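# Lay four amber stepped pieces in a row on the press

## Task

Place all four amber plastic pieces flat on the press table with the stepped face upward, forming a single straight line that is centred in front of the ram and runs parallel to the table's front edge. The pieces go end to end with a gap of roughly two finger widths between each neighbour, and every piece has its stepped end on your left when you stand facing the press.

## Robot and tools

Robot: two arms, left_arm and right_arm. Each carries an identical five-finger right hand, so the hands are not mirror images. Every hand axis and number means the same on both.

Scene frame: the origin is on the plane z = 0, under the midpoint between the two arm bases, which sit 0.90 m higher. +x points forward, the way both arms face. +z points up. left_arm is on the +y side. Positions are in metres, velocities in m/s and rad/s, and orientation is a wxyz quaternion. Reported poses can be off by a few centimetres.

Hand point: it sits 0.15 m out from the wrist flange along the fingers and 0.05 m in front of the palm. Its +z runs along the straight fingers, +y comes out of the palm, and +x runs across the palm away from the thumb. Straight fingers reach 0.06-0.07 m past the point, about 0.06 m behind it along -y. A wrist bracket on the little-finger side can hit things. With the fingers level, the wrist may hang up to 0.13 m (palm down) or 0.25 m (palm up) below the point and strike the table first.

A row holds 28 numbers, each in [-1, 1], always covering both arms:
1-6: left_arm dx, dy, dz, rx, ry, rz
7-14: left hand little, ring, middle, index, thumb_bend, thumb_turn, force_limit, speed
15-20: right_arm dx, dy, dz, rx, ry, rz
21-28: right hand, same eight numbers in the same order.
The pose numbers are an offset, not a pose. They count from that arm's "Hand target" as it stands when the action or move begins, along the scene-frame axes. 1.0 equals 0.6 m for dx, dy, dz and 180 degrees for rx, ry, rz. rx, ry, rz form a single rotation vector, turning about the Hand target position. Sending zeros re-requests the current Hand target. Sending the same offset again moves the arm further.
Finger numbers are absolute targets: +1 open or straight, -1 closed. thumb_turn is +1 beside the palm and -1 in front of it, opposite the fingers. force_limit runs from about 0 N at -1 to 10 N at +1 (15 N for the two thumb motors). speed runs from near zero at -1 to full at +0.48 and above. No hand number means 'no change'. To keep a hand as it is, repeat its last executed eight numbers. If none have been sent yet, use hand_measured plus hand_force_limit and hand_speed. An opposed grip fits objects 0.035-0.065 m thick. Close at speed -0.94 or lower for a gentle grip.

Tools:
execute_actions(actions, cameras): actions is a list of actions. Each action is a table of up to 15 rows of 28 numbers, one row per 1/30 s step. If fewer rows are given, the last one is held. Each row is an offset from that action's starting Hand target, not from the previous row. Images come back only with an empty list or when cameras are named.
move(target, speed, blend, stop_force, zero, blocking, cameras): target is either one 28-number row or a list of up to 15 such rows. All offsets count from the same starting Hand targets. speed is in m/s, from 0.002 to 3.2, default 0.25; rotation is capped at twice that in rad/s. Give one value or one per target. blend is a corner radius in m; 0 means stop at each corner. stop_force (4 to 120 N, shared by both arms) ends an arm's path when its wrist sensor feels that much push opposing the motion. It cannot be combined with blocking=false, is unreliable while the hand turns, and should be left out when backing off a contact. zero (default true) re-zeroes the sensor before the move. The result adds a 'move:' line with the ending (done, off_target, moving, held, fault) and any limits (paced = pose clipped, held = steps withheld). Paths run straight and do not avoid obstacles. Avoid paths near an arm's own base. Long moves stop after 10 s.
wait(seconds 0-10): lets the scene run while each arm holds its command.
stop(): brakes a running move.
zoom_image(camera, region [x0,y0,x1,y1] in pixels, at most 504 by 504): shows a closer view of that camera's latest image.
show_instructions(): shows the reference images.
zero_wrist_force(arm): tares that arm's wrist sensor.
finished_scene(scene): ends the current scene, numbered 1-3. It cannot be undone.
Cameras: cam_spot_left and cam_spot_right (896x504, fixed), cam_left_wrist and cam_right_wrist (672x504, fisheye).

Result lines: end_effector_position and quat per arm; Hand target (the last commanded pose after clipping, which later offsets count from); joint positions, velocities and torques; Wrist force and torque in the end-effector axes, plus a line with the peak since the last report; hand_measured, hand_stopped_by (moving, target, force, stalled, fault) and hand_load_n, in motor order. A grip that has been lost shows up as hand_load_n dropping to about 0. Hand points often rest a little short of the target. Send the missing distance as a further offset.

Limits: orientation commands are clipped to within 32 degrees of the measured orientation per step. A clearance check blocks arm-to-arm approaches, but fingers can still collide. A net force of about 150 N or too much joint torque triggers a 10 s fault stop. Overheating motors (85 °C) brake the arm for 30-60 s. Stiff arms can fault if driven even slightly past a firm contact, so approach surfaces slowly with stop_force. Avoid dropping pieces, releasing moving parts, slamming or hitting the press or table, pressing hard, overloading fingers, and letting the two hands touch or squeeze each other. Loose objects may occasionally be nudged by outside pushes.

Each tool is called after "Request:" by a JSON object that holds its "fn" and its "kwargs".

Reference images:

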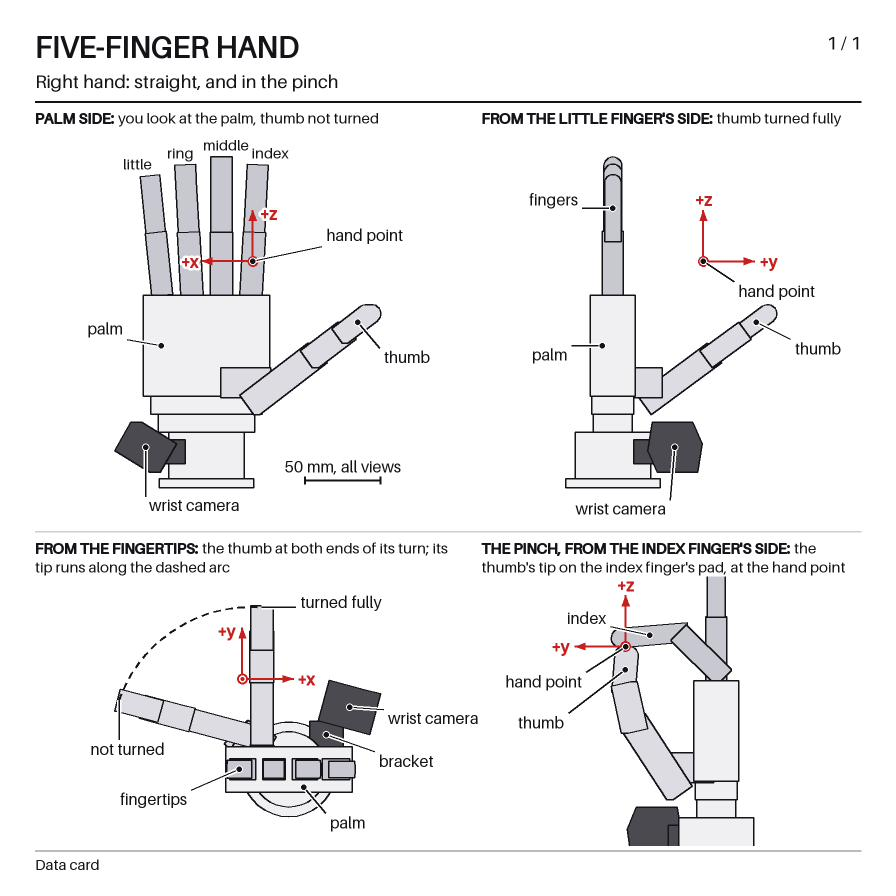

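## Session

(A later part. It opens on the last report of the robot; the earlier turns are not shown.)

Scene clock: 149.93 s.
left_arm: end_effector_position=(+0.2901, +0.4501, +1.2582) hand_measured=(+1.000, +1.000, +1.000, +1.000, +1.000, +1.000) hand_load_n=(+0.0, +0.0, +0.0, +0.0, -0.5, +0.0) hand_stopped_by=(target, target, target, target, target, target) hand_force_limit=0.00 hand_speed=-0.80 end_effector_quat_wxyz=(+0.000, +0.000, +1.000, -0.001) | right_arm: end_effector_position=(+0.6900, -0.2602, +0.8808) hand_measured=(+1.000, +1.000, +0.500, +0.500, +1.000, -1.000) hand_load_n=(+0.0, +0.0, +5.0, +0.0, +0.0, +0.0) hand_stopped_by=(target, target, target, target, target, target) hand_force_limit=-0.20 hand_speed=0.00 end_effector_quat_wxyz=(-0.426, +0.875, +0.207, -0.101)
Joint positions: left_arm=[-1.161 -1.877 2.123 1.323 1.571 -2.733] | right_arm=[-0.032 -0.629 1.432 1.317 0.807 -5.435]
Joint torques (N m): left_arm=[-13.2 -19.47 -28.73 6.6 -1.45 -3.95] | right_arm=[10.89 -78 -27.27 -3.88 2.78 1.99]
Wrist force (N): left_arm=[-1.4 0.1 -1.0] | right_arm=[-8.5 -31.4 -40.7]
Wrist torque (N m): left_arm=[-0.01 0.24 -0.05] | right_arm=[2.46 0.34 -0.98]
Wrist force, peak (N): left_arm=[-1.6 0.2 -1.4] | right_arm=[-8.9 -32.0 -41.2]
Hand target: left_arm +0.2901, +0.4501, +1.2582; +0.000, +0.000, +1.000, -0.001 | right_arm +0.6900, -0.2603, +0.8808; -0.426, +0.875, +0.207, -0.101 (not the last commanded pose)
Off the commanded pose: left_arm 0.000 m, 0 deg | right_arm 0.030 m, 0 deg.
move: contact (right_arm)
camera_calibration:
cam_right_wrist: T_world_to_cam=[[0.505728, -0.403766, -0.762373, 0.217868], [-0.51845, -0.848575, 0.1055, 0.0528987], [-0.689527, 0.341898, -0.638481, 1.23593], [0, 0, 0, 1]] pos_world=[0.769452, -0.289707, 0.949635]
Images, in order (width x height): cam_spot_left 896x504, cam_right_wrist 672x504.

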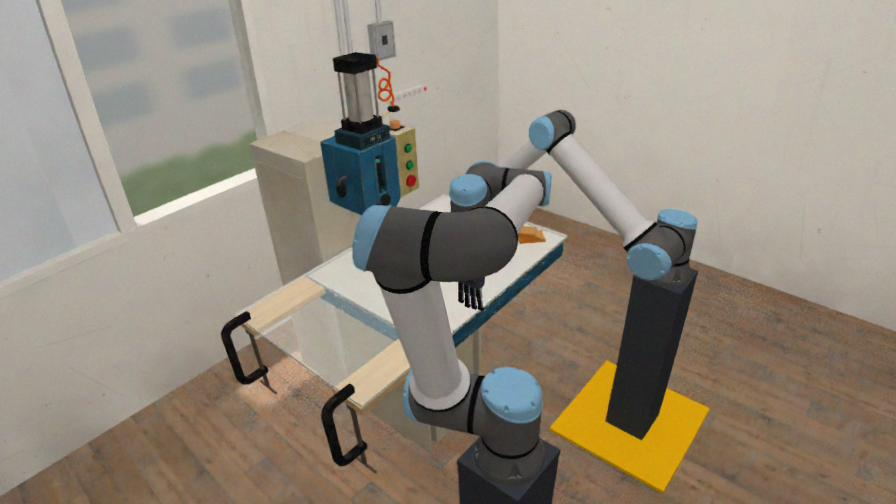

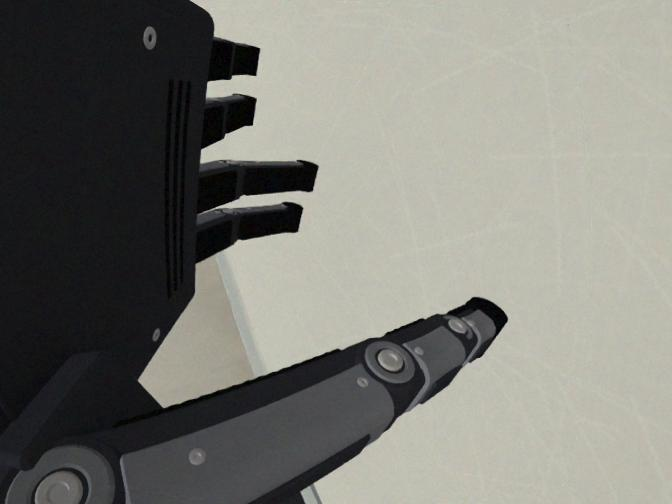

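Request:
{"fn": "move", "kwargs": {"target": [0,0,0,0,0,0,1,1,1,1,1,1,0,-0.8,0,0,0.05,0,0,0,1,1,0.5,0.5,1,-1,-0.2,0], "speed": 0.05}}

Request:
{"fn": "move", "kwargs": {"target": [0,0,0,0,0,0,1,1,1,1,1,1,0,-0.8,0,0,-0.07,0,0,0,1,1,0.5,0.5,1,-1,-0.2,0], "speed": 0.01, "stop_force": 4}}

Scene clock: 153.77 s.
left_arm: end_effector_position=(+0.2901, +0.4501, +1.2582) hand_measured=(+1.000, +1.000, +1.000, +1.000, +1.000, +1.000) hand_load_n=(+0.0, +0.0, +0.0, +0.0, +0.0, +0.5) hand_stopped_by=(target, target, target, target, target, target) hand_force_limit=0.00 hand_speed=-0.80 end_effector_quat_wxyz=(+0.000, +0.000, +1.000, -0.001) | right_arm: end_effector_position=(+0.6900, -0.2603, +0.9106) hand_measured=(+1.000, +1.000, +0.500, +0.500, +1.000, -1.000) hand_load_n=(+0.0, +0.0, +0.0, +0.0, +0.0, +0.0) hand_stopped_by=(target, target, target, target, target, target) hand_force_limit=-0.20 hand_speed=0.00 end_effector_quat_wxyz=(-0.426, +0.875, +0.207, -0.101)
Joint positions: left_arm=[-1.161 -1.877 2.123 1.323 1.571 -2.733] | right_arm=[-0.032 -0.664 1.435 1.348 0.807 -5.435]
Joint torques (N m): left_arm=[-14.5 -19.04 -29.3 6.61 -1.28 -3.91] | right_arm=[1.29 -105.25 -14.71 6.85 -3.64 0.1]
Wrist force (N): left_arm=[-1.3 0.2 -1.0] | right_arm=[0.0 -1.0 -0.5]
Wrist torque (N m): left_arm=[0.02 0.23 -0.04] | right_arm=[-0.14 0.01 -0.19]
Wrist force, peak (N): left_arm=[-1.9 0.5 -1.3] | right_arm=[-8.4 -31.4 -41.0]
Hand target: left_arm +0.2901, +0.4501, +1.2582; +0.000, +0.000, +1.000, -0.001 | right_arm +0.6900, -0.2603, +0.9108; -0.426, +0.875, +0.207, -0.101
Off the commanded pose: left_arm 0.000 m, 0 deg | right_arm 0.000 m, 0 deg.
move: done

Scene clock: 157.80 s.
left_arm: end_effector_position=(+0.2901, +0.4501, +1.2582) hand_measured=(+1.000, +1.000, +1.000, +1.000, +1.000, +1.000) hand_load_n=(+0.0, +0.0, +0.0, +0.0, +0.0, +0.0) hand_stopped_by=(target, target, target, target, target, target) hand_force_limit=0.00 hand_speed=-0.80 end_effector_quat_wxyz=(+0.000, +0.000, +1.000, -0.001) | right_arm: end_effector_position=(+0.6900, -0.2602, +0.8823) hand_measured=(+1.000, +1.000, +0.500, +0.500, +1.000, -1.000) hand_load_n=(+0.0, +0.0, +0.0, +0.0, +0.0, +0.0) hand_stopped_by=(target, target, target, target, target, target) hand_force_limit=-0.20 hand_speed=0.00 end_effector_quat_wxyz=(-0.426, +0.875, +0.207, -0.101)
Joint positions: left_arm=[-1.161 -1.877 2.123 1.323 1.571 -2.733] | right_arm=[-0.032 -0.631 1.432 1.318 0.807 -5.435]
Joint torques (N m): left_arm=[-15.4 -20.69 -28.83 6.24 -1.27 -4.04] | right_arm=[-1.41 -111.59 -12.86 5.49 2.09 -1.35]
Wrist force (N): left_arm=[-1.7 0.0 -1.1] | right_arm=[-1.1 -4.0 -4.7]
Wrist torque (N m): left_arm=[-0.01 0.29 -0.07] | right_arm=[0.15 -0.06 -0.25]
Wrist force, peak (N): left_arm=[-1.9 0.0 -1.2] | right_arm=[-1.2 -9.1 -11.4]
Hand target: left_arm +0.2901, +0.4501, +1.2582; +0.000, +0.000, +1.000, -0.001 | right_arm +0.6900, -0.2603, +0.8823; -0.426, +0.875, +0.207, -0.101 (not the last commanded pose)
Off the commanded pose: left_arm 0.000 m, 0 deg | right_arm 0.013 m, 0 deg.
move: contact (right_arm)

Request:
{"fn": "move", "kwargs": {"target": [[0,0,0,0,0,0,1,1,1,1,1,1,0,-0.8,0,0,0.13,0,0,0,1,1,0.5,0.5,1,-1,-0.2,0],[0,0,0,0,0,0,1,1,1,1,1,1,0,-0.8,-0.1013,-0.3807,0.13,0,0,0,1,1,0.5,0.5,1,-1,-0.2,0]], "speed": 0.25, "blend": 0.03, "cameras": ["cam_spot_right","cam_right_wrist"]}}

Request:
{"fn": "zoom_image", "kwargs": {"camera": "cam_right_wrist", "region": [190, 150, 530, 490]}}

Scene clock: 180.60 s.
left_arm: end_effector_position=(+0.2901, +0.4501, +1.2582) hand_measured=(+1.000, +1.000, +1.000, +1.000, +1.000, +1.000) hand_load_n=(+0.0, +0.0, +0.0, +0.0, +0.0, +0.0) hand_stopped_by=(target, target, target, target, target, target) hand_force_limit=0.00 hand_speed=-0.80 end_effector_quat_wxyz=(+0.000, +0.000, +1.000, -0.001) | right_arm: end_effector_position=(+0.6292, -0.4885, +0.9603) hand_measured=(+1.000, +1.000, +0.500, +0.500, +1.000, -1.000) hand_load_n=(+0.0, +0.0, +0.0, +0.0, +0.0, +0.0) hand_stopped_by=(target, target, target, target, target, target) hand_force_limit=-0.20 hand_speed=0.00 end_effector_quat_wxyz=(-0.426, +0.875, +0.207, -0.101)
Joint positions: left_arm=[-1.161 -1.877 2.123 1.323 1.571 -2.733] | right_arm=[-0.346 -0.798 1.646 1.471 0.998 -5.754]
Joint torques (N m): left_arm=[-12.61 -20.31 -28.97 6.35 -1.06 -3.69] | right_arm=[-15.88 -102.3 -13.98 6.61 2.72 -3.51]
Wrist force (N): left_arm=[-1.3 0.1 -0.9] | right_arm=[0.0 -1.0 -0.6]
Wrist torque (N m): left_arm=[-0.01 0.23 -0.05] | right_arm=[-0.13 0.03 0.04]
Wrist force, peak (N): left_arm=[-1.9 0.4 -1.2] | right_arm=[-0.8 -4.3 -5.3]
Hand target: left_arm +0.2901, +0.4501, +1.2582; +0.000, +0.000, +1.000, -0.001 | right_arm +0.6292, -0.4887, +0.9603; -0.426, +0.875, +0.207, -0.101
Off the commanded pose: left_arm 0.000 m, 0 deg | right_arm 0.000 m, 0 deg.
move: done
camera_calibration:
cam_right_wrist: T_world_to_cam=[[0.505756, -0.403779, -0.762347, 0.216906], [-0.518392, -0.848604, 0.105554, -0.180706], [-0.689551, 0.34181, -0.638502, 1.32279], [0, 0, 0, 1]] pos_world=[0.708752, -0.517907, 1.02903]
Images, in order (width x height): cam_spot_right 896x504, cam_right_wrist 672x504.

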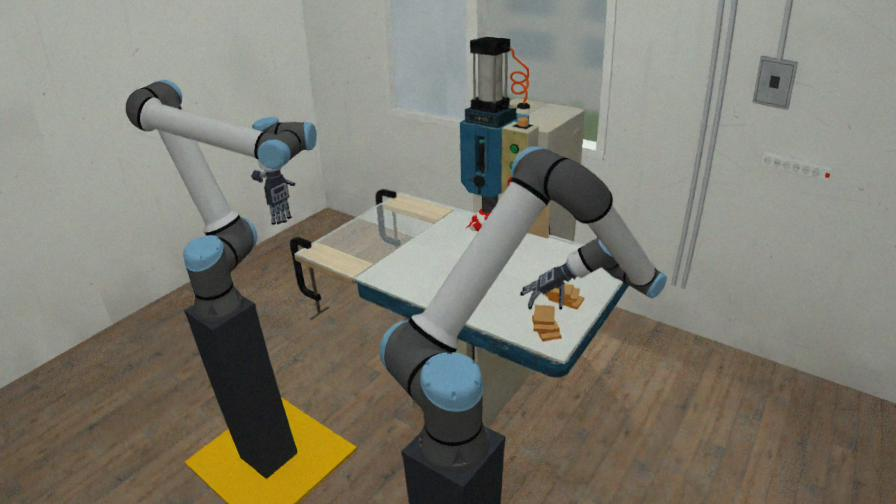

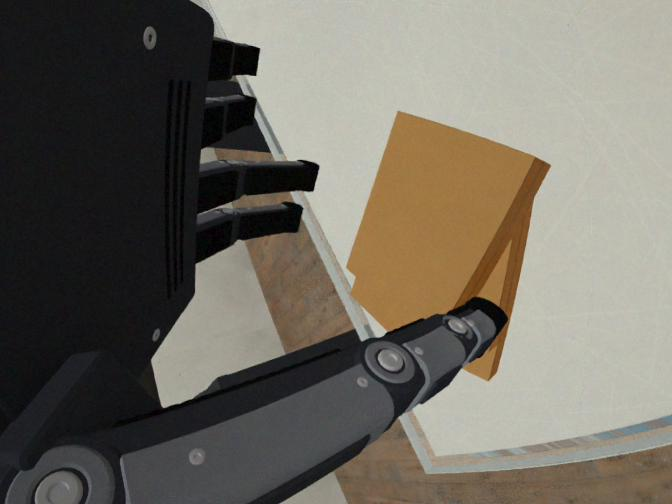

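Scaled by 1.482 from the camera's 672x504 image, which has a finer 960x720 frame.

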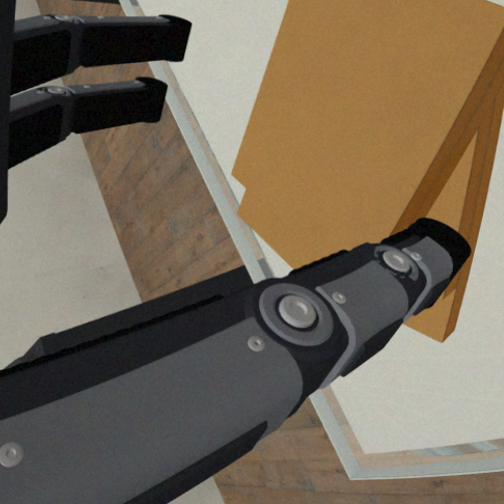

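Request:
{"fn": "move", "kwargs": {"target": [0,0,0,0,0,0,1,1,1,1,1,1,0,-0.8,-0.002,0.002,-0.0822,0,0,0,1,1,0.5,0.5,1,-1,-0.2,0], "speed": 0.03, "stop_force": 4, "cameras": ["cam_right_wrist"]}}

Request:
{"fn": "zoom_image", "kwargs": {"camera": "cam_right_wrist", "region": [190, 100, 530, 440]}}

Scene clock: 191.30 s.
left_arm: end_effector_position=(+0.2901, +0.4501, +1.2582) hand_measured=(+1.000, +1.000, +1.000, +1.000, +1.000, +1.000) hand_load_n=(+0.0, +0.0, +0.0, +0.0, +0.0, +0.0) hand_stopped_by=(target, target, target, target, target, target) hand_force_limit=0.00 hand_speed=-0.80 end_effector_quat_wxyz=(+0.000, +0.000, +1.000, -0.001) | right_arm: end_effector_position=(+0.6280, -0.4875, +0.9109) hand_measured=(+1.000, +1.000, +0.500, +0.500, +1.000, -1.000) hand_load_n=(+0.0, +0.0, +0.0, +0.0, +0.0, +0.0) hand_stopped_by=(target, target, target, target, target, target) hand_force_limit=-0.20 hand_speed=0.00 end_effector_quat_wxyz=(-0.426, +0.875, +0.207, -0.101)
Joint positions: left_arm=[-1.161 -1.877 2.123 1.323 1.571 -2.733] | right_arm=[-0.345 -0.737 1.647 1.409 0.997 -5.753]
Joint torques (N m): left_arm=[-13.4 -19.7 -28.82 6.38 -0.97 -3.73] | right_arm=[19.72 -82.08 -35.95 1.02 -3.59 4.23]
Wrist force (N): left_arm=[-1.4 -0.1 -1.1] | right_arm=[0.0 -1.2 -0.4]
Wrist torque (N m): left_arm=[-0.03 0.25 -0.06] | right_arm=[-0.17 0.01 -0.20]
Wrist force, peak (N): left_arm=[-1.8 0.0 -1.4] | right_arm=[-0.3 -1.1 -1.0]
Hand target: left_arm +0.2901, +0.4501, +1.2582; +0.000, +0.000, +1.000, -0.001 | right_arm +0.6280, -0.4875, +0.9109; -0.426, +0.875, +0.207, -0.101
Off the commanded pose: left_arm 0.000 m, 0 deg | right_arm 0.000 m, 0 deg.
move: done
camera_calibration:
cam_right_wrist: T_world_to_cam=[[0.505728, -0.403766, -0.762373, 0.180435], [-0.51845, -0.848575, 0.1055, -0.175217], [-0.689527, 0.341898, -0.638481, 1.29008], [0, 0, 0, 1]] pos_world=[0.707452, -0.516907, 0.979735]
Images, in order (width x height): cam_right_wrist 672x504.

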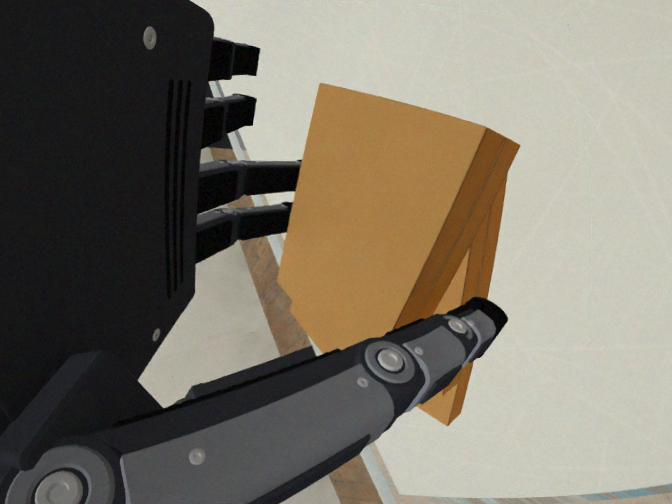

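Scaled by 1.482 from the camera's 672x504 image, which has a finer 960x720 frame.

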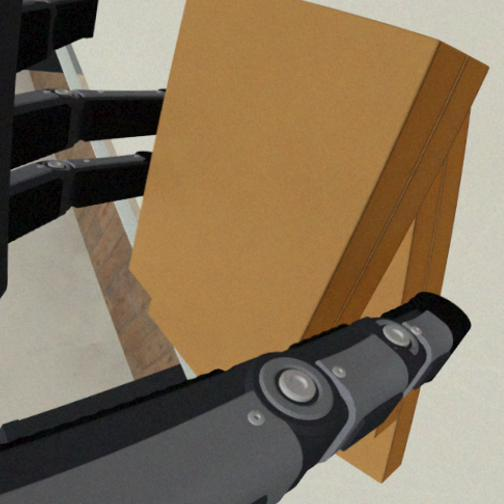

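Request:
{"fn": "move", "kwargs": {"target": [0,0,0,0,0,0,1,1,1,1,1,1,0,-0.8,0,0,0,0,0,0,1,1,-0.1,-0.1,1,-1,-0.4,-0.9], "cameras": ["cam_right_wrist"]}}

Request:
{"fn": "zoom_image", "kwargs": {"camera": "cam_right_wrist", "region": [190, 100, 530, 440]}}

Scene clock: 195.97 s.
left_arm: end_effector_position=(+0.2901, +0.4501, +1.2582) hand_measured=(+1.000, +1.000, +1.000, +1.000, +1.000, +1.000) hand_load_n=(+0.0, +0.0, +0.0, +0.0, +0.0, +0.0) hand_stopped_by=(target, target, target, target, target, target) hand_force_limit=0.00 hand_speed=-0.80 end_effector_quat_wxyz=(+0.000, +0.000, +1.000, -0.001) | right_arm: end_effector_position=(+0.6280, -0.4875, +0.9109) hand_measured=(+1.000, +1.000, +0.306, +0.156, +1.000, -1.000) hand_load_n=(+0.0, +0.0, +2.5, +3.0, +0.5, -0.5) hand_stopped_by=(target, target, force, force, target, target) hand_force_limit=-0.40 hand_speed=-0.90 end_effector_quat_wxyz=(-0.426, +0.875, +0.207, -0.101)
Joint positions: left_arm=[-1.161 -1.877 2.123 1.323 1.571 -2.733] | right_arm=[-0.345 -0.737 1.647 1.409 0.997 -5.753]
Joint torques (N m): left_arm=[-13.54 -20.89 -29.61 6.43 -1.13 -4.05] | right_arm=[14.45 -83.27 -35.72 1.79 -0.97 3.65]
Wrist force (N): left_arm=[-1.5 0.2 -1.3] | right_arm=[-0.4 -2.6 -0.4]
Wrist torque (N m): left_arm=[0.04 0.27 -0.05] | right_arm=[-0.01 0.06 -0.29]
Wrist force, peak (N): left_arm=[-1.9 -0.2 -1.3] | right_arm=[-0.3 -5.3 0.2]
Hand target: left_arm +0.2901, +0.4501, +1.2582; +0.000, +0.000, +1.000, -0.001 | right_arm +0.6280, -0.4875, +0.9109; -0.426, +0.875, +0.207, -0.101
Off the commanded pose: left_arm 0.000 m, 0 deg | right_arm 0.000 m, 0 deg.
move: done
camera_calibration:
cam_right_wrist: T_world_to_cam=[[0.505728, -0.403766, -0.762373, 0.180435], [-0.51845, -0.848575, 0.1055, -0.175217], [-0.689527, 0.341898, -0.638481, 1.29008], [0, 0, 0, 1]] pos_world=[0.707452, -0.516907, 0.979735]
Images, in order (width x height): cam_right_wrist 672x504.

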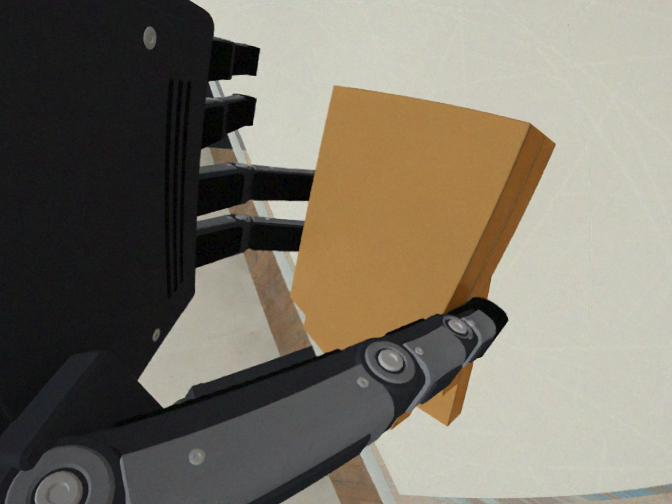

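Scaled by 1.482 from the camera's 672x504 image, which has a finer 960x720 frame.

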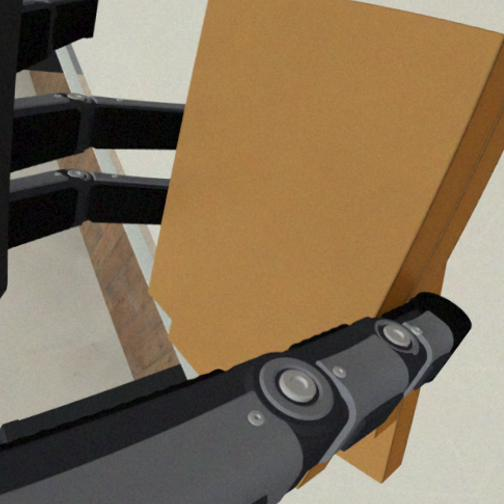

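Request:
{"fn": "move", "kwargs": {"target": [0,0,0,0,0,0,1,1,1,1,1,1,0,-0.8,0,0,0,0,0,0,1,1,-0.2,-0.2,1,-1,0.1,-0.92]}}

Request:
{"fn": "move", "kwargs": {"target": [0,0,0,0,0,0,1,1,1,1,1,1,0,-0.8,0,0,0.08,0,0,0,1,1,-0.2,-0.2,1,-1,0.1,-0.92], "speed": 0.04, "cameras": ["cam_right_wrist","cam_spot_right"]}}

Scene clock: 198.27 s.
left_arm: end_effector_position=(+0.2901, +0.4501, +1.2582) hand_measured=(+1.000, +1.000, +1.000, +1.000, +1.000, +1.000) hand_load_n=(+0.0, +0.0, +0.0, +0.0, +0.0, +0.0) hand_stopped_by=(target, target, target, target, target, target) hand_force_limit=0.00 hand_speed=-0.80 end_effector_quat_wxyz=(+0.000, +0.000, +1.000, -0.001) | right_arm: end_effector_position=(+0.6280, -0.4875, +0.9109) hand_measured=(+1.000, +1.000, +0.294, +0.152, +1.000, -1.000) hand_load_n=(+0.0, +0.0, +6.5, +5.5, +0.5, -1.0) hand_stopped_by=(target, target, force, force, target, target) hand_force_limit=0.10 hand_speed=-0.92 end_effector_quat_wxyz=(-0.426, +0.875, +0.207, -0.101)
Joint positions: left_arm=[-1.161 -1.877 2.123 1.323 1.571 -2.733] | right_arm=[-0.345 -0.737 1.647 1.409 0.997 -5.753]
Joint torques (N m): left_arm=[-13.41 -18.29 -29.58 6.41 -0.82 -3.83] | right_arm=[-0.07 -83.42 -35.87 2.47 1.72 2.79]
Wrist force (N): left_arm=[-1.5 0.6 -1.3] | right_arm=[0.1 -6.3 -0.7]
Wrist torque (N m): left_arm=[0.08 0.27 -0.04] | right_arm=[0.24 0.07 -0.38]
Wrist force, peak (N): left_arm=[-1.8 0.1 -1.2] | right_arm=[0.2 -6.7 -0.7]
Hand target: left_arm +0.2901, +0.4501, +1.2582; +0.000, +0.000, +1.000, -0.001 | right_arm +0.6280, -0.4875, +0.9109; -0.426, +0.875, +0.207, -0.101
Off the commanded pose: left_arm 0.000 m, 0 deg | right_arm 0.000 m, 0 deg.
move: done

Scene clock: 199.83 s.
left_arm: end_effector_position=(+0.2901, +0.4501, +1.2582) hand_measured=(+1.000, +1.000, +1.000, +1.000, +1.000, +1.000) hand_load_n=(+0.0, +0.0, +0.0, +0.0, +0.0, +0.0) hand_stopped_by=(target, target, target, target, target, target) hand_force_limit=0.00 hand_speed=-0.80 end_effector_quat_wxyz=(+0.000, +0.000, +1.000, -0.001) | right_arm: end_effector_position=(+0.6279, -0.4874, +0.9588) hand_measured=(+1.000, +1.000, +0.292, +0.152, +1.000, -1.000) hand_load_n=(+0.0, +0.0, +0.0, +4.0, +0.5, -0.5) hand_stopped_by=(target, target, force, force, target, target) hand_force_limit=0.10 hand_speed=-0.92 end_effector_quat_wxyz=(-0.426, +0.875, +0.207, -0.101)
Joint positions: left_arm=[-1.161 -1.877 2.123 1.323 1.571 -2.733] | right_arm=[-0.345 -0.798 1.649 1.467 0.997 -5.753]
Joint torques (N m): left_arm=[-13.12 -18.14 -28.55 6.4 -1.1 -3.92] | right_arm=[-3.34 -103.03 -25.05 7.79 0.79 3.96]
Wrist force (N): left_arm=[-1.6 0.3 -1.0] | right_arm=[-0.1 0.9 1.0]
Wrist torque (N m): left_arm=[0.03 0.27 -0.06] | right_arm=[-0.10 0.05 -0.20]
Wrist force, peak (N): left_arm=[-1.8 0.3 -1.5] | right_arm=[0.1 -6.4 -0.5]
Hand target: left_arm +0.2901, +0.4501, +1.2582; +0.000, +0.000, +1.000, -0.001 | right_arm +0.6280, -0.4875, +0.9589; -0.426, +0.875, +0.207, -0.101
Off the commanded pose: left_arm 0.000 m, 0 deg | right_arm 0.000 m, 0 deg.
move: done
camera_calibration:
cam_right_wrist: T_world_to_cam=[[0.505641, -0.403722, -0.762454, 0.217045], [-0.518408, -0.848596, 0.10554, -0.180343], [-0.689624, 0.341896, -0.638377, 1.32056], [0, 0, 0, 1]] pos_world=[0.707452, -0.516907, 1.02754]
Images, in order (width x height): cam_spot_right 896x504, cam_right_wrist 672x504.

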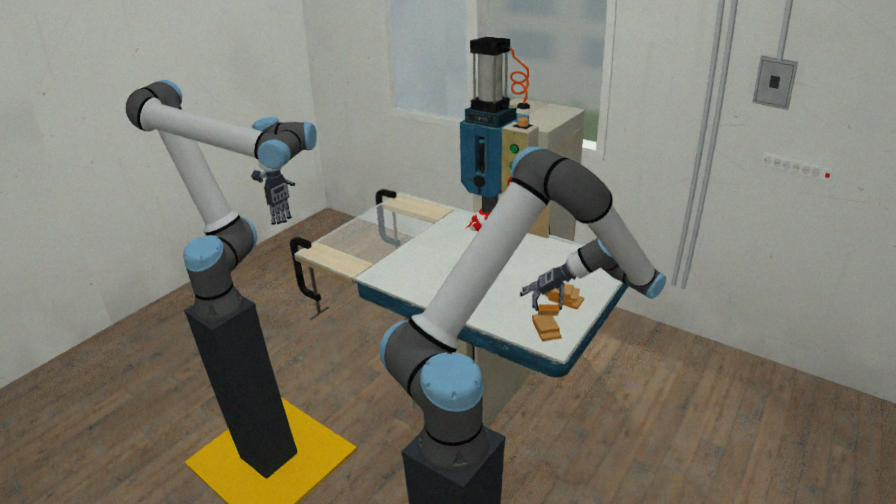

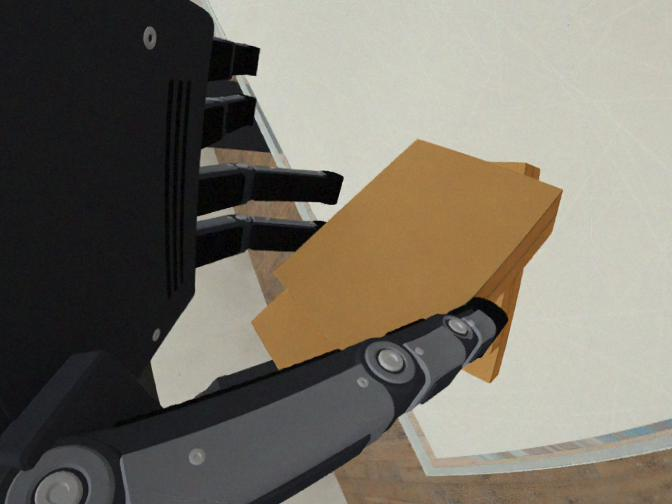

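Request:
{"fn": "move", "kwargs": {"target": [0,0,0,0,0,0,1,1,1,1,1,1,0,-0.8,0,0,-0.082,0,0,0,1,1,-0.2,-0.2,1,-1,0.1,-0.92], "speed": 0.03, "stop_force": 4, "cameras": ["cam_right_wrist"]}}

Request:
{"fn": "zoom_image", "kwargs": {"camera": "cam_right_wrist", "region": [190, 100, 530, 440]}}

Scene clock: 206.23 s.
left_arm: end_effector_position=(+0.2901, +0.4501, +1.2582) hand_measured=(+1.000, +1.000, +1.000, +1.000, +1.000, +1.000) hand_load_n=(+0.0, +0.0, +0.0, +0.0, +0.0, +0.0) hand_stopped_by=(target, target, target, target, target, target) hand_force_limit=0.00 hand_speed=-0.80 end_effector_quat_wxyz=(+0.000, +0.000, +1.000, -0.001) | right_arm: end_effector_position=(+0.6280, -0.4875, +0.9189) hand_measured=(+1.000, +1.000, +0.292, +0.152, +1.000, -1.000) hand_load_n=(+0.0, +0.0, +0.0, +4.5, +1.0, -0.5) hand_stopped_by=(target, target, force, force, target, target) hand_force_limit=0.10 hand_speed=-0.92 end_effector_quat_wxyz=(-0.426, +0.875, +0.207, -0.101)
Joint positions: left_arm=[-1.161 -1.877 2.123 1.323 1.571 -2.733] | right_arm=[-0.345 -0.747 1.647 1.418 0.997 -5.753]
Joint torques (N m): left_arm=[-13.18 -18.46 -28.46 6.14 -0.88 -3.82] | right_arm=[-10.15 -107.3 -10.96 7.16 1.62 -2.16]
Wrist force (N): left_arm=[-1.4 0.2 -1.2] | right_arm=[0.2 0.8 1.2]
Wrist torque (N m): left_arm=[0.02 0.24 -0.04] | right_arm=[-0.13 0.00 -0.19]
Wrist force, peak (N): left_arm=[-1.6 0.3 -1.6] | right_arm=[-1.9 -0.6 -3.5]
Hand target: left_arm +0.2901, +0.4501, +1.2582; +0.000, +0.000, +1.000, -0.001 | right_arm +0.6280, -0.4875, +0.9189; -0.426, +0.875, +0.207, -0.101 (not the last commanded pose)
Off the commanded pose: left_arm 0.000 m, 0 deg | right_arm 0.009 m, 0 deg.
move: contact (right_arm)
camera_calibration:
cam_right_wrist: T_world_to_cam=[[0.505728, -0.403766, -0.762373, 0.186458], [-0.51845, -0.848575, 0.1055, -0.17605], [-0.689527, 0.341898, -0.638481, 1.29512], [0, 0, 0, 1]] pos_world=[0.707452, -0.516907, 0.987635]
Images, in order (width x height): cam_right_wrist 672x504.

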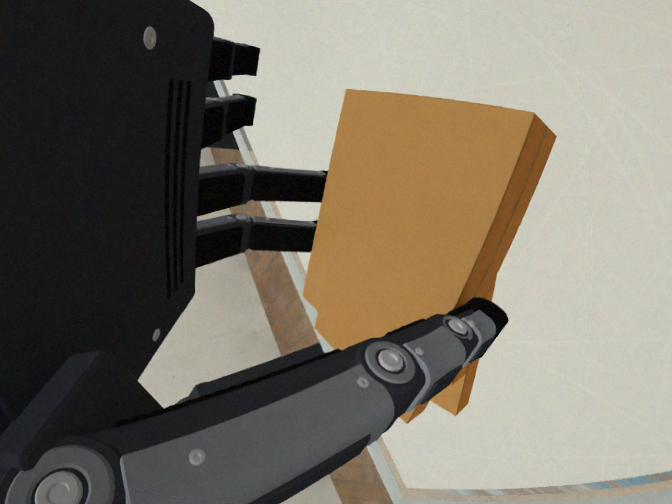

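Scaled by 1.482 from the camera's 672x504 image, which has a finer 960x720 frame.

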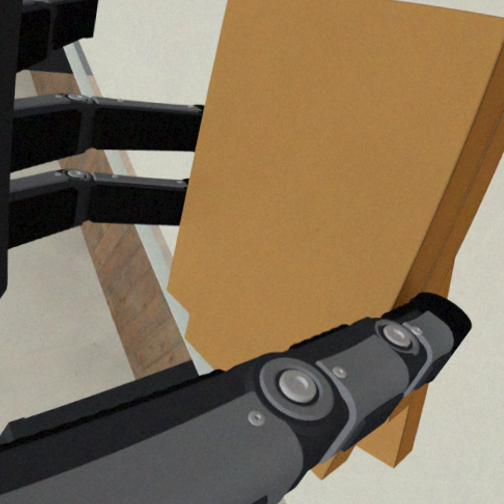

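Request:
{"fn": "move", "kwargs": {"target": [0,0,0,0,0,0,1,1,1,1,1,1,0,-0.8,0,0,-0.003,0,0,0,1,0.5,0.5,0.5,1,-1,0.1,-0.6], "speed": 0.03}}

Request:
{"fn": "move", "kwargs": {"target": [0,0,0,0,0,0,1,1,1,1,1,1,0,-0.8,0,0,0.06,0,0,0,1,0.5,0.5,0.5,1,-1,0.1,-0.6], "speed": 0.05, "cameras": ["cam_right_wrist","cam_spot_right"]}}

Request:
{"fn": "zoom_image", "kwargs": {"camera": "cam_right_wrist", "region": [190, 100, 600, 440]}}

Scene clock: 220.33 s.
left_arm: end_effector_position=(+0.2901, +0.4501, +1.2582) hand_measured=(+1.000, +1.000, +1.000, +1.000, +1.000, +1.000) hand_load_n=(+0.0, +0.0, +0.0, +0.0, +0.0, +0.0) hand_stopped_by=(target, target, target, target, target, target) hand_force_limit=0.00 hand_speed=-0.80 end_effector_quat_wxyz=(+0.000, +0.000, +1.000, -0.001) | right_arm: end_effector_position=(+0.6279, -0.4874, +0.9171) hand_measured=(+1.000, +0.500, +0.500, +0.500, +1.000, -1.000) hand_load_n=(+0.0, +0.0, +0.0, +0.0, +0.0, -0.5) hand_stopped_by=(target, target, target, target, target, target) hand_force_limit=0.10 hand_speed=-0.60 end_effector_quat_wxyz=(-0.426, +0.875, +0.207, -0.101)
Joint positions: left_arm=[-1.161 -1.877 2.123 1.323 1.571 -2.733] | right_arm=[-0.345 -0.745 1.647 1.416 0.997 -5.753]
Joint torques (N m): left_arm=[-14.41 -18.93 -29.46 6.18 -0.96 -4.02] | right_arm=[-10.42 -79.35 -34.83 0.84 1.35 -1.85]
Wrist force (N): left_arm=[-1.5 0.2 -0.9] | right_arm=[0.1 -0.6 -1.7]
Wrist torque (N m): left_arm=[0.00 0.25 -0.05] | right_arm=[-0.14 0.02 -0.20]
Wrist force, peak (N): left_arm=[-1.6 -0.1 -1.7] | right_arm=[0.5 -0.9 -1.4]
Hand target: left_arm +0.2901, +0.4501, +1.2582; +0.000, +0.000, +1.000, -0.001 | right_arm +0.6280, -0.4875, +0.9171; -0.426, +0.875, +0.207, -0.101
Off the commanded pose: left_arm 0.000 m, 0 deg | right_arm 0.000 m, 0 deg.
move: done

Scene clock: 221.43 s.
left_arm: end_effector_position=(+0.2901, +0.4501, +1.2582) hand_measured=(+1.000, +1.000, +1.000, +1.000, +1.000, +1.000) hand_load_n=(+0.0, +0.0, +0.0, +0.0, +0.0, +0.0) hand_stopped_by=(target, target, target, target, target, target) hand_force_limit=0.00 hand_speed=-0.80 end_effector_quat_wxyz=(+0.000, +0.000, +1.000, -0.001) | right_arm: end_effector_position=(+0.6280, -0.4875, +0.9529) hand_measured=(+1.000, +0.500, +0.500, +0.500, +1.000, -1.000) hand_load_n=(+0.0, +0.0, +0.0, +0.0, +0.0, +0.0) hand_stopped_by=(target, target, target, target, target, target) hand_force_limit=0.10 hand_speed=-0.60 end_effector_quat_wxyz=(-0.426, +0.875, +0.207, -0.101)
Joint positions: left_arm=[-1.161 -1.877 2.123 1.323 1.571 -2.733] | right_arm=[-0.345 -0.79 1.649 1.46 0.997 -5.753]
Joint torques (N m): left_arm=[-12.78 -17.67 -28.85 6.22 -1.15 -3.8] | right_arm=[-4.21 -103.99 -12.48 6.47 0.75 0.11]
Wrist force (N): left_arm=[-1.2 0.1 -1.1] | right_arm=[0.1 -0.8 -0.5]
Wrist torque (N m): left_arm=[0.00 0.21 -0.04] | right_arm=[-0.11 0.00 -0.19]
Wrist force, peak (N): left_arm=[-1.7 0.4 -1.3] | right_arm=[0.3 -0.7 -1.4]
Hand target: left_arm +0.2901, +0.4501, +1.2582; +0.000, +0.000, +1.000, -0.001 | right_arm +0.6280, -0.4875, +0.9531; -0.426, +0.875, +0.207, -0.101
Off the commanded pose: left_arm 0.000 m, 0 deg | right_arm 0.000 m, 0 deg.
move: done
camera_calibration:
cam_right_wrist: T_world_to_cam=[[0.505728, -0.403766, -0.762373, 0.212379], [-0.51845, -0.848575, 0.1055, -0.179637], [-0.689527, 0.341898, -0.638481, 1.31683], [0, 0, 0, 1]] pos_world=[0.707452, -0.516907, 1.02163]
Images, in order (width x height): cam_spot_right 896x504, cam_right_wrist 672x504.

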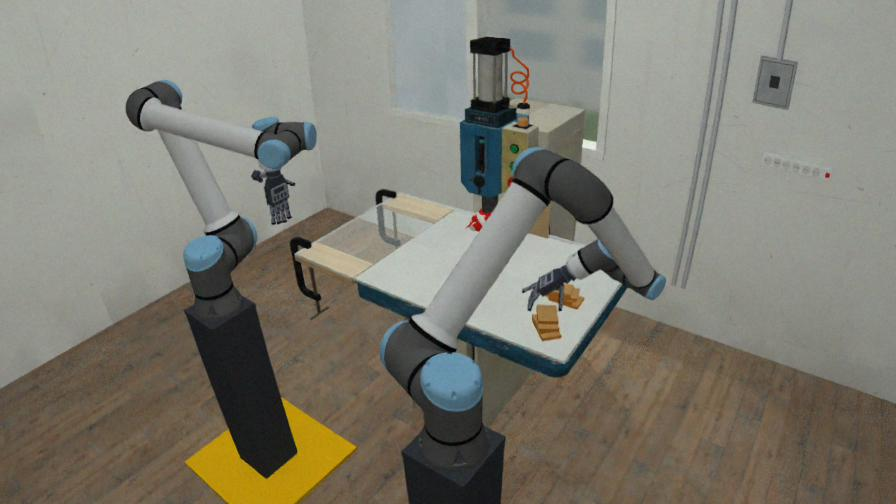

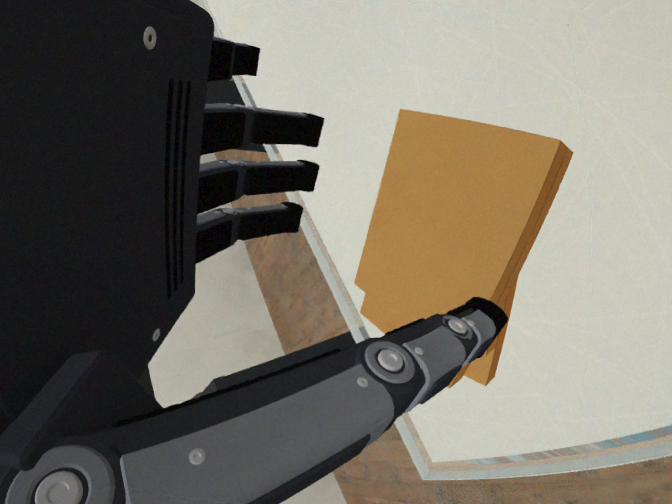

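Scaled by 1.229 from the camera's 672x504 image, which has a finer 960x720 frame.

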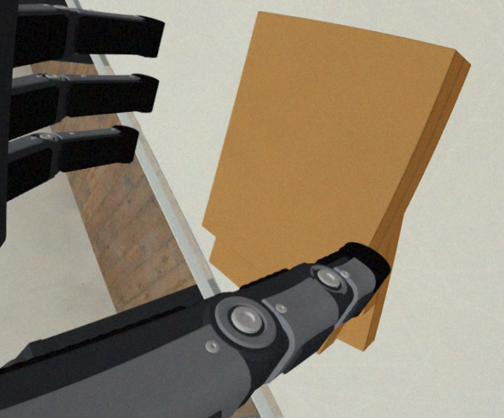

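Request:
{"fn": "move", "kwargs": {"target": [[0,0,0,0,0,0,1,1,1,1,1,1,0,-0.8,-0.0025,-0.0175,0,0,0,0.0333,1,0.5,0.5,0.5,1,-1,0.1,-0.6],[0,0,0,0,0,0,1,1,1,1,1,1,0,-0.8,-0.0025,-0.0175,-0.0702,0,0,0.0333,1,0.5,0.5,0.5,1,-1,0.1,-0.6]], "speed": 0.04, "cameras": ["cam_right_wrist"]}}

Request:
{"fn": "move", "kwargs": {"target": [0,0,0,0,0,0,1,1,1,1,1,1,0,-0.8,0,0,0,0,0,0,1,0,-0.1,-0.1,1,-1,-0.6,-0.9], "cameras": ["cam_right_wrist"]}}

Scene clock: 234.47 s.
left_arm: end_effector_position=(+0.2901, +0.4501, +1.2582) hand_measured=(+1.000, +1.000, +1.000, +1.000, +1.000, +1.000) hand_load_n=(+0.0, +0.0, +0.0, +0.0, -0.5, +0.0) hand_stopped_by=(target, target, target, target, target, target) hand_force_limit=0.00 hand_speed=-0.80 end_effector_quat_wxyz=(+0.000, +0.000, +1.000, -0.001) | right_arm: end_effector_position=(+0.6265, -0.4980, +0.9111) hand_measured=(+1.000, +0.500, +0.500, +0.500, +1.000, -1.000) hand_load_n=(+0.0, +0.0, +0.0, +0.0, +0.0, +0.0) hand_stopped_by=(target, target, target, target, target, target) hand_force_limit=0.10 hand_speed=-0.60 end_effector_quat_wxyz=(-0.420, +0.863, +0.253, -0.123)
Joint positions: left_arm=[-1.161 -1.877 2.123 1.323 1.571 -2.733] | right_arm=[-0.337 -0.723 1.625 1.459 1.065 -5.835]
Joint torques (N m): left_arm=[-13.07 -17.76 -29.71 6.06 -1.32 -4.01] | right_arm=[18.19 -79.24 -36.55 0.67 2.69 -2.78]
Wrist force (N): left_arm=[-1.5 0.0 -1.1] | right_arm=[-0.3 -1.1 -0.2]
Wrist torque (N m): left_arm=[-0.02 0.27 -0.06] | right_arm=[-0.18 0.07 0.02]
Wrist force, peak (N): left_arm=[-1.7 0.3 -1.4] | right_arm=[0.1 -1.2 -0.9]
Hand target: left_arm +0.2901, +0.4501, +1.2582; +0.000, +0.000, +1.000, -0.001 | right_arm +0.6265, -0.4980, +0.9110; -0.420, +0.863, +0.253, -0.123
Off the commanded pose: left_arm 0.000 m, 0 deg | right_arm 0.000 m, 0 deg.
move: done
camera_calibration:
cam_right_wrist: T_world_to_cam=[[0.545153, -0.348711, -0.762371, 0.179732], [-0.426938, -0.898105, 0.105503, -0.266892], [-0.721479, 0.26797, -0.638482, 1.27592], [0, 0, 0, 1]] pos_world=[0.708625, -0.518932, 0.979835]
Images, in order (width x height): cam_right_wrist 672x504.

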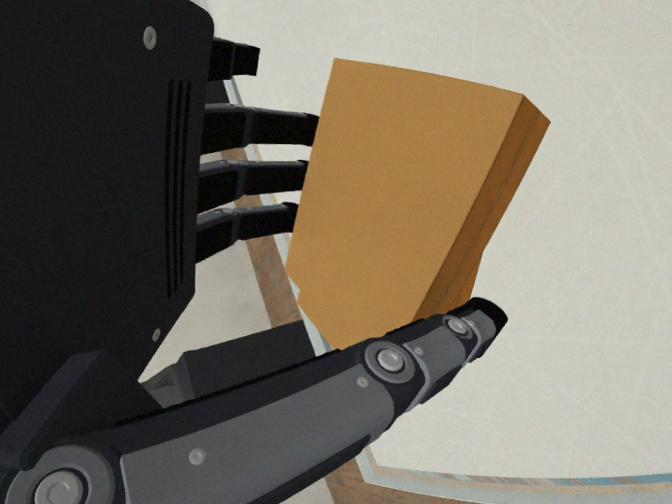

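Scene clock: 235.93 s.
left_arm: end_effector_position=(+0.2901, +0.4501, +1.2582) hand_measured=(+1.000, +1.000, +1.000, +1.000, +1.000, +1.000) hand_load_n=(+0.0, +0.0, +0.0, +0.0, -0.5, +0.0) hand_stopped_by=(target, target, target, target, target, target) hand_force_limit=0.00 hand_speed=-0.80 end_effector_quat_wxyz=(+0.000, +0.000, +1.000, -0.001) | right_arm: end_effector_position=(+0.6265, -0.4980, +0.9110) hand_measured=(+1.000, +0.166, +0.334, +0.166, +1.000, -1.000) hand_load_n=(+0.0, +1.5, +2.5, +1.5, +0.5, +0.5) hand_stopped_by=(target, force, force, force, target, target) hand_force_limit=-0.60 hand_speed=-0.90 end_effector_quat_wxyz=(-0.420, +0.863, +0.253, -0.123)
Joint positions: left_arm=[-1.161 -1.877 2.123 1.323 1.571 -2.733] | right_arm=[-0.337 -0.723 1.625 1.459 1.065 -5.835]
Joint torques (N m): left_arm=[-15.07 -18.83 -29.93 6.32 -1.17 -4.03] | right_arm=[15.88 -81.26 -36.09 1.46 1.47 -1.05]
Wrist force (N): left_arm=[-1.2 0.1 -1.2] | right_arm=[-0.3 -2.7 -1.2]
Wrist torque (N m): left_arm=[0.01 0.22 -0.04] | right_arm=[0.00 0.09 -0.04]
Wrist force, peak (N): left_arm=[-1.7 0.3 -1.2] | right_arm=[-0.3 -4.4 0.3]
Hand target: left_arm +0.2901, +0.4501, +1.2582; +0.000, +0.000, +1.000, -0.001 | right_arm +0.6265, -0.4980, +0.9110; -0.420, +0.863, +0.253, -0.123
Off the commanded pose: left_arm 0.000 m, 0 deg | right_arm 0.000 m, 0 deg.
move: done
camera_calibration:
cam_right_wrist: T_world_to_cam=[[0.545153, -0.348711, -0.762371, 0.179656], [-0.426938, -0.898105, 0.105503, -0.266881], [-0.721479, 0.26797, -0.638482, 1.27586], [0, 0, 0, 1]] pos_world=[0.708625, -0.518932, 0.979735]
Images, in order (width x height): cam_right_wrist 672x504.

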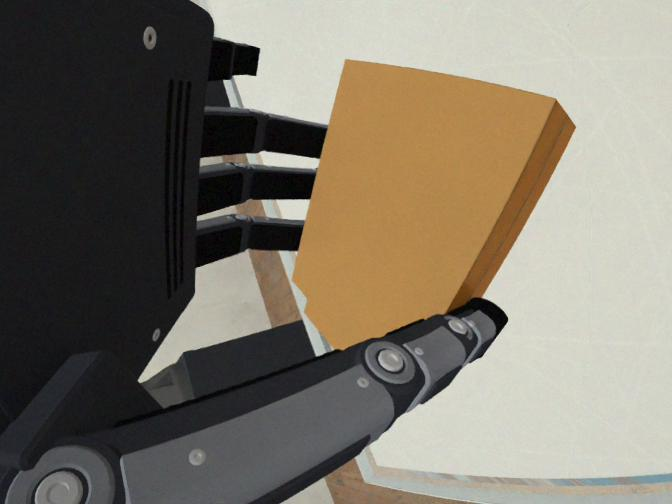

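Request:
{"fn": "move", "kwargs": {"target": [0,0,0,0,0,0,1,1,1,1,1,1,0,-0.8,0,0,0,0,0,0,1,0,-0.2,-0.2,1,-1,0.3,-0.92]}}

Request:
{"fn": "move", "kwargs": {"target": [0,0,0,0,0,0,1,1,1,1,1,1,0,-0.8,0,0,0.04,0,0,0,1,0,-0.2,-0.2,1,-1,0.3,-0.92], "speed": 0.02, "cameras": ["cam_right_wrist"]}}

Scene clock: 237.93 s.
left_arm: end_effector_position=(+0.2901, +0.4501, +1.2582) hand_measured=(+1.000, +1.000, +1.000, +1.000, +1.000, +1.000) hand_load_n=(+0.0, +0.0, +0.0, +0.0, +0.0, +0.0) hand_stopped_by=(target, target, target, target, target, target) hand_force_limit=0.00 hand_speed=-0.80 end_effector_quat_wxyz=(+0.000, +0.000, +1.000, -0.001) | right_arm: end_effector_position=(+0.6265, -0.4980, +0.9110) hand_measured=(+1.000, +0.166, +0.320, +0.154, +1.000, -1.000) hand_load_n=(+0.0, +1.0, +6.5, +7.5, +1.5, -1.5) hand_stopped_by=(target, force, force, force, target, target) hand_force_limit=0.30 hand_speed=-0.92 end_effector_quat_wxyz=(-0.420, +0.863, +0.253, -0.123)
Joint positions: left_arm=[-1.161 -1.877 2.123 1.323 1.571 -2.733] | right_arm=[-0.337 -0.723 1.625 1.459 1.065 -5.835]
Joint torques (N m): left_arm=[-11.43 -18.81 -30.01 6.35 -0.8 -3.7] | right_arm=[9.95 -82.47 -35.83 1.51 -0.09 2.3]
Wrist force (N): left_arm=[-1.8 0.2 -1.1] | right_arm=[0.0 -6.4 -0.6]
Wrist torque (N m): left_arm=[0.02 0.31 -0.07] | right_arm=[0.24 0.04 -0.11]
Wrist force, peak (N): left_arm=[-1.8 0.1 -1.2] | right_arm=[-0.4 -7.1 -0.9]
Hand target: left_arm +0.2901, +0.4501, +1.2582; +0.000, +0.000, +1.000, -0.001 | right_arm +0.6265, -0.4980, +0.9110; -0.420, +0.863, +0.253, -0.123
Off the commanded pose: left_arm 0.000 m, 0 deg | right_arm 0.000 m, 0 deg.
move: done

Scene clock: 239.43 s.
left_arm: end_effector_position=(+0.2901, +0.4501, +1.2582) hand_measured=(+1.000, +1.000, +1.000, +1.000, +1.000, +1.000) hand_load_n=(+0.0, +0.0, +0.5, +0.0, +0.0, +0.0) hand_stopped_by=(target, target, target, target, target, target) hand_force_limit=0.00 hand_speed=-0.80 end_effector_quat_wxyz=(+0.000, +0.000, +1.000, -0.001) | right_arm: end_effector_position=(+0.6265, -0.4980, +0.9348) hand_measured=(+1.000, +0.166, +0.320, +0.154, +1.000, -1.000) hand_load_n=(+0.0, +0.5, +0.0, +4.0, +0.5, -1.5) hand_stopped_by=(target, force, force, force, target, target) hand_force_limit=0.30 hand_speed=-0.92 end_effector_quat_wxyz=(-0.420, +0.863, +0.253, -0.123)
Joint positions: left_arm=[-1.161 -1.877 2.123 1.323 1.571 -2.733] | right_arm=[-0.337 -0.753 1.627 1.487 1.065 -5.835]
Joint torques (N m): left_arm=[-13.19 -20.08 -29.9 6.17 -1.02 -3.97] | right_arm=[4.53 -108.49 -11.14 8.29 -1.44 3]
Wrist force (N): left_arm=[-1.7 0.0 -1.2] | right_arm=[0.2 0.9 1.1]
Wrist torque (N m): left_arm=[-0.01 0.29 -0.07] | right_arm=[-0.11 0.05 0.03]
Wrist force, peak (N): left_arm=[-1.7 0.0 -1.4] | right_arm=[0.0 -6.5 -1.1]
Hand target: left_arm +0.2901, +0.4501, +1.2582; +0.000, +0.000, +1.000, -0.001 | right_arm +0.6265, -0.4980, +0.9350; -0.420, +0.863, +0.253, -0.123
Off the commanded pose: left_arm 0.000 m, 0 deg | right_arm 0.000 m, 0 deg.
move: done
camera_calibration:
cam_right_wrist: T_world_to_cam=[[0.545153, -0.348711, -0.762371, 0.1978], [-0.426938, -0.898105, 0.105503, -0.269392], [-0.721479, 0.26797, -0.638482, 1.29106], [0, 0, 0, 1]] pos_world=[0.708625, -0.518932, 1.00353]
Images, in order (width x height): cam_right_wrist 672x504.

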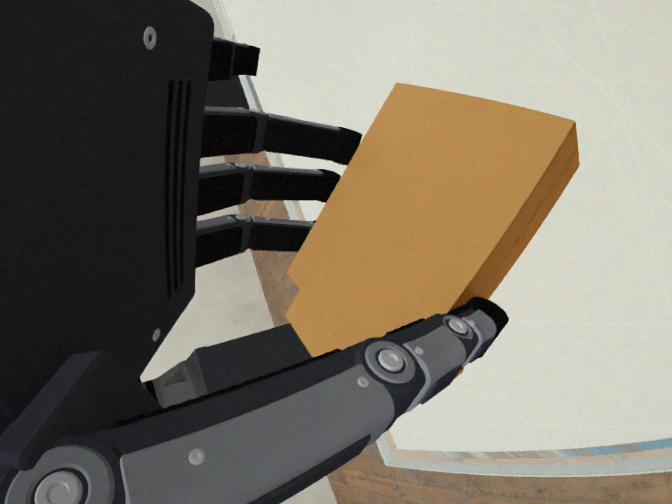

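Request:
{"fn": "move", "kwargs": {"target": [0,0,0,0,0,0,1,1,1,1,1,1,0,-0.8,0,0,-0.033,0,0,0,1,0,-0.2,-0.2,1,-1,0.3,-0.92], "speed": 0.02, "stop_force": 4, "cameras": ["cam_right_wrist"]}}

Request:
{"fn": "move", "kwargs": {"target": [0,0,0,0,0,0,1,1,1,1,1,1,0,-0.8,0,0,0,0,0,0,1,-0.1,-0.3,-0.3,1,-1,0.0,-0.92], "cameras": ["cam_right_wrist"]}}

Scene clock: 248.17 s.
left_arm: end_effector_position=(+0.2901, +0.4501, +1.2582) hand_measured=(+1.000, +1.000, +1.000, +1.000, +1.000, +1.000) hand_load_n=(+0.0, +0.0, +0.0, +0.0, +0.0, +0.0) hand_stopped_by=(target, target, target, target, target, target) hand_force_limit=0.00 hand_speed=-0.80 end_effector_quat_wxyz=(+0.000, +0.000, +1.000, -0.001) | right_arm: end_effector_position=(+0.6265, -0.4980, +0.9152) hand_measured=(+1.000, +0.166, +0.320, +0.154, +1.000, -1.000) hand_load_n=(+0.0, +3.5, +0.0, +4.0, +1.0, +2.5) hand_stopped_by=(target, force, force, force, target, target) hand_force_limit=0.30 hand_speed=-0.92 end_effector_quat_wxyz=(-0.420, +0.863, +0.253, -0.123)
Joint positions: left_arm=[-1.161 -1.877 2.123 1.323 1.571 -2.733] | right_arm=[-0.337 -0.729 1.625 1.463 1.065 -5.835]
Joint torques (N m): left_arm=[-14.11 -18.82 -29.67 6 -1.38 -3.83] | right_arm=[-10.64 -82.31 -37.18 0.64 -1.5 -0.66]
Wrist force (N): left_arm=[-1.6 0.0 -1.2] | right_arm=[-1.7 -0.8 -1.1]
Wrist torque (N m): left_arm=[0.00 0.27 -0.06] | right_arm=[-0.07 0.10 -0.02]
Wrist force, peak (N): left_arm=[-1.9 0.4 -1.2] | right_arm=[-1.8 -1.0 -1.3]
Hand target: left_arm +0.2901, +0.4501, +1.2582; +0.000, +0.000, +1.000, -0.001 | right_arm +0.6265, -0.4980, +0.9152; -0.420, +0.863, +0.253, -0.123
Off the commanded pose: left_arm 0.000 m, 0 deg | right_arm 0.000 m, 0 deg.
move: done
camera_calibration:
cam_right_wrist: T_world_to_cam=[[0.545153, -0.348711, -0.762371, 0.182858], [-0.426938, -0.898105, 0.105503, -0.267324], [-0.721479, 0.26797, -0.638482, 1.27854], [0, 0, 0, 1]] pos_world=[0.708625, -0.518932, 0.983935]
Images, in order (width x height): cam_right_wrist 672x504.

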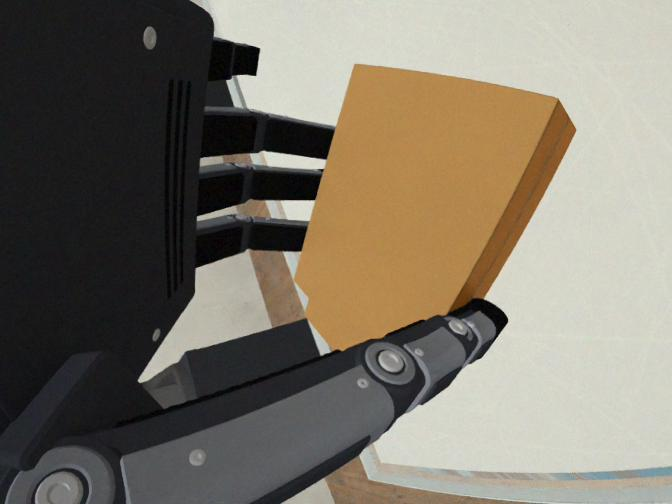

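Scene clock: 249.13 s.
left_arm: end_effector_position=(+0.2901, +0.4501, +1.2582) hand_measured=(+1.000, +1.000, +1.000, +1.000, +1.000, +1.000) hand_load_n=(-0.5, +0.0, +0.0, +0.5, +0.0, +0.0) hand_stopped_by=(target, target, target, target, target, target) hand_force_limit=0.00 hand_speed=-0.80 end_effector_quat_wxyz=(+0.000, +0.000, +1.000, -0.001) | right_arm: end_effector_position=(+0.6265, -0.4980, +0.9152) hand_measured=(+1.000, +0.160, +0.166, +0.148, +1.000, -1.000) hand_load_n=(+0.0, +5.0, +7.0, +5.5, +2.0, +2.5) hand_stopped_by=(target, force, force, force, target, target) hand_force_limit=0.00 hand_speed=-0.92 end_effector_quat_wxyz=(-0.420, +0.863, +0.253, -0.123)
Joint positions: left_arm=[-1.161 -1.877 2.123 1.323 1.571 -2.733] | right_arm=[-0.337 -0.729 1.625 1.463 1.065 -5.835]
Joint torques (N m): left_arm=[-12.18 -18.49 -29.38 6.21 -1.26 -3.81] | right_arm=[-8.78 -83.17 -36.78 1.58 -1.38 -1.29]
Wrist force (N): left_arm=[-1.5 0.4 -1.1] | right_arm=[0.0 -1.2 0.7]
Wrist torque (N m): left_arm=[0.04 0.26 -0.04] | right_arm=[-0.03 0.02 -0.04]
Wrist force, peak (N): left_arm=[-1.6 0.3 -1.5] | right_arm=[-1.1 -1.7 -0.4]
Hand target: left_arm +0.2901, +0.4501, +1.2582; +0.000, +0.000, +1.000, -0.001 | right_arm +0.6265, -0.4980, +0.9152; -0.420, +0.863, +0.253, -0.123
Off the commanded pose: left_arm 0.000 m, 0 deg | right_arm 0.000 m, 0 deg.
move: done
camera_calibration:
cam_right_wrist: T_world_to_cam=[[0.545153, -0.348711, -0.762371, 0.182858], [-0.426938, -0.898105, 0.105503, -0.267324], [-0.721479, 0.26797, -0.638482, 1.27854], [0, 0, 0, 1]] pos_world=[0.708625, -0.518932, 0.983935]
Images, in order (width x height): cam_right_wrist 672x504.

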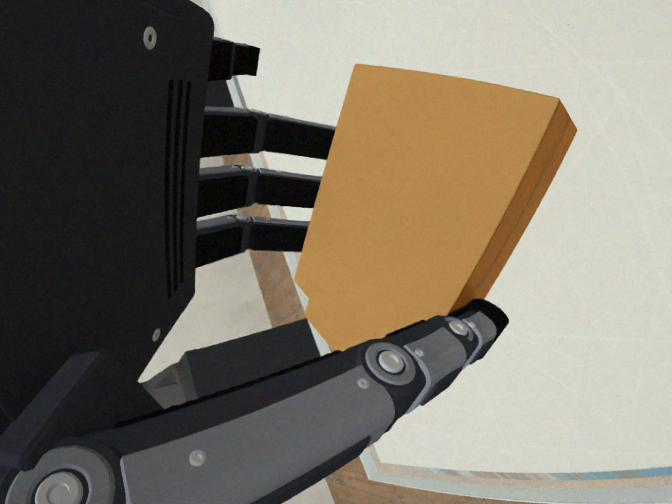

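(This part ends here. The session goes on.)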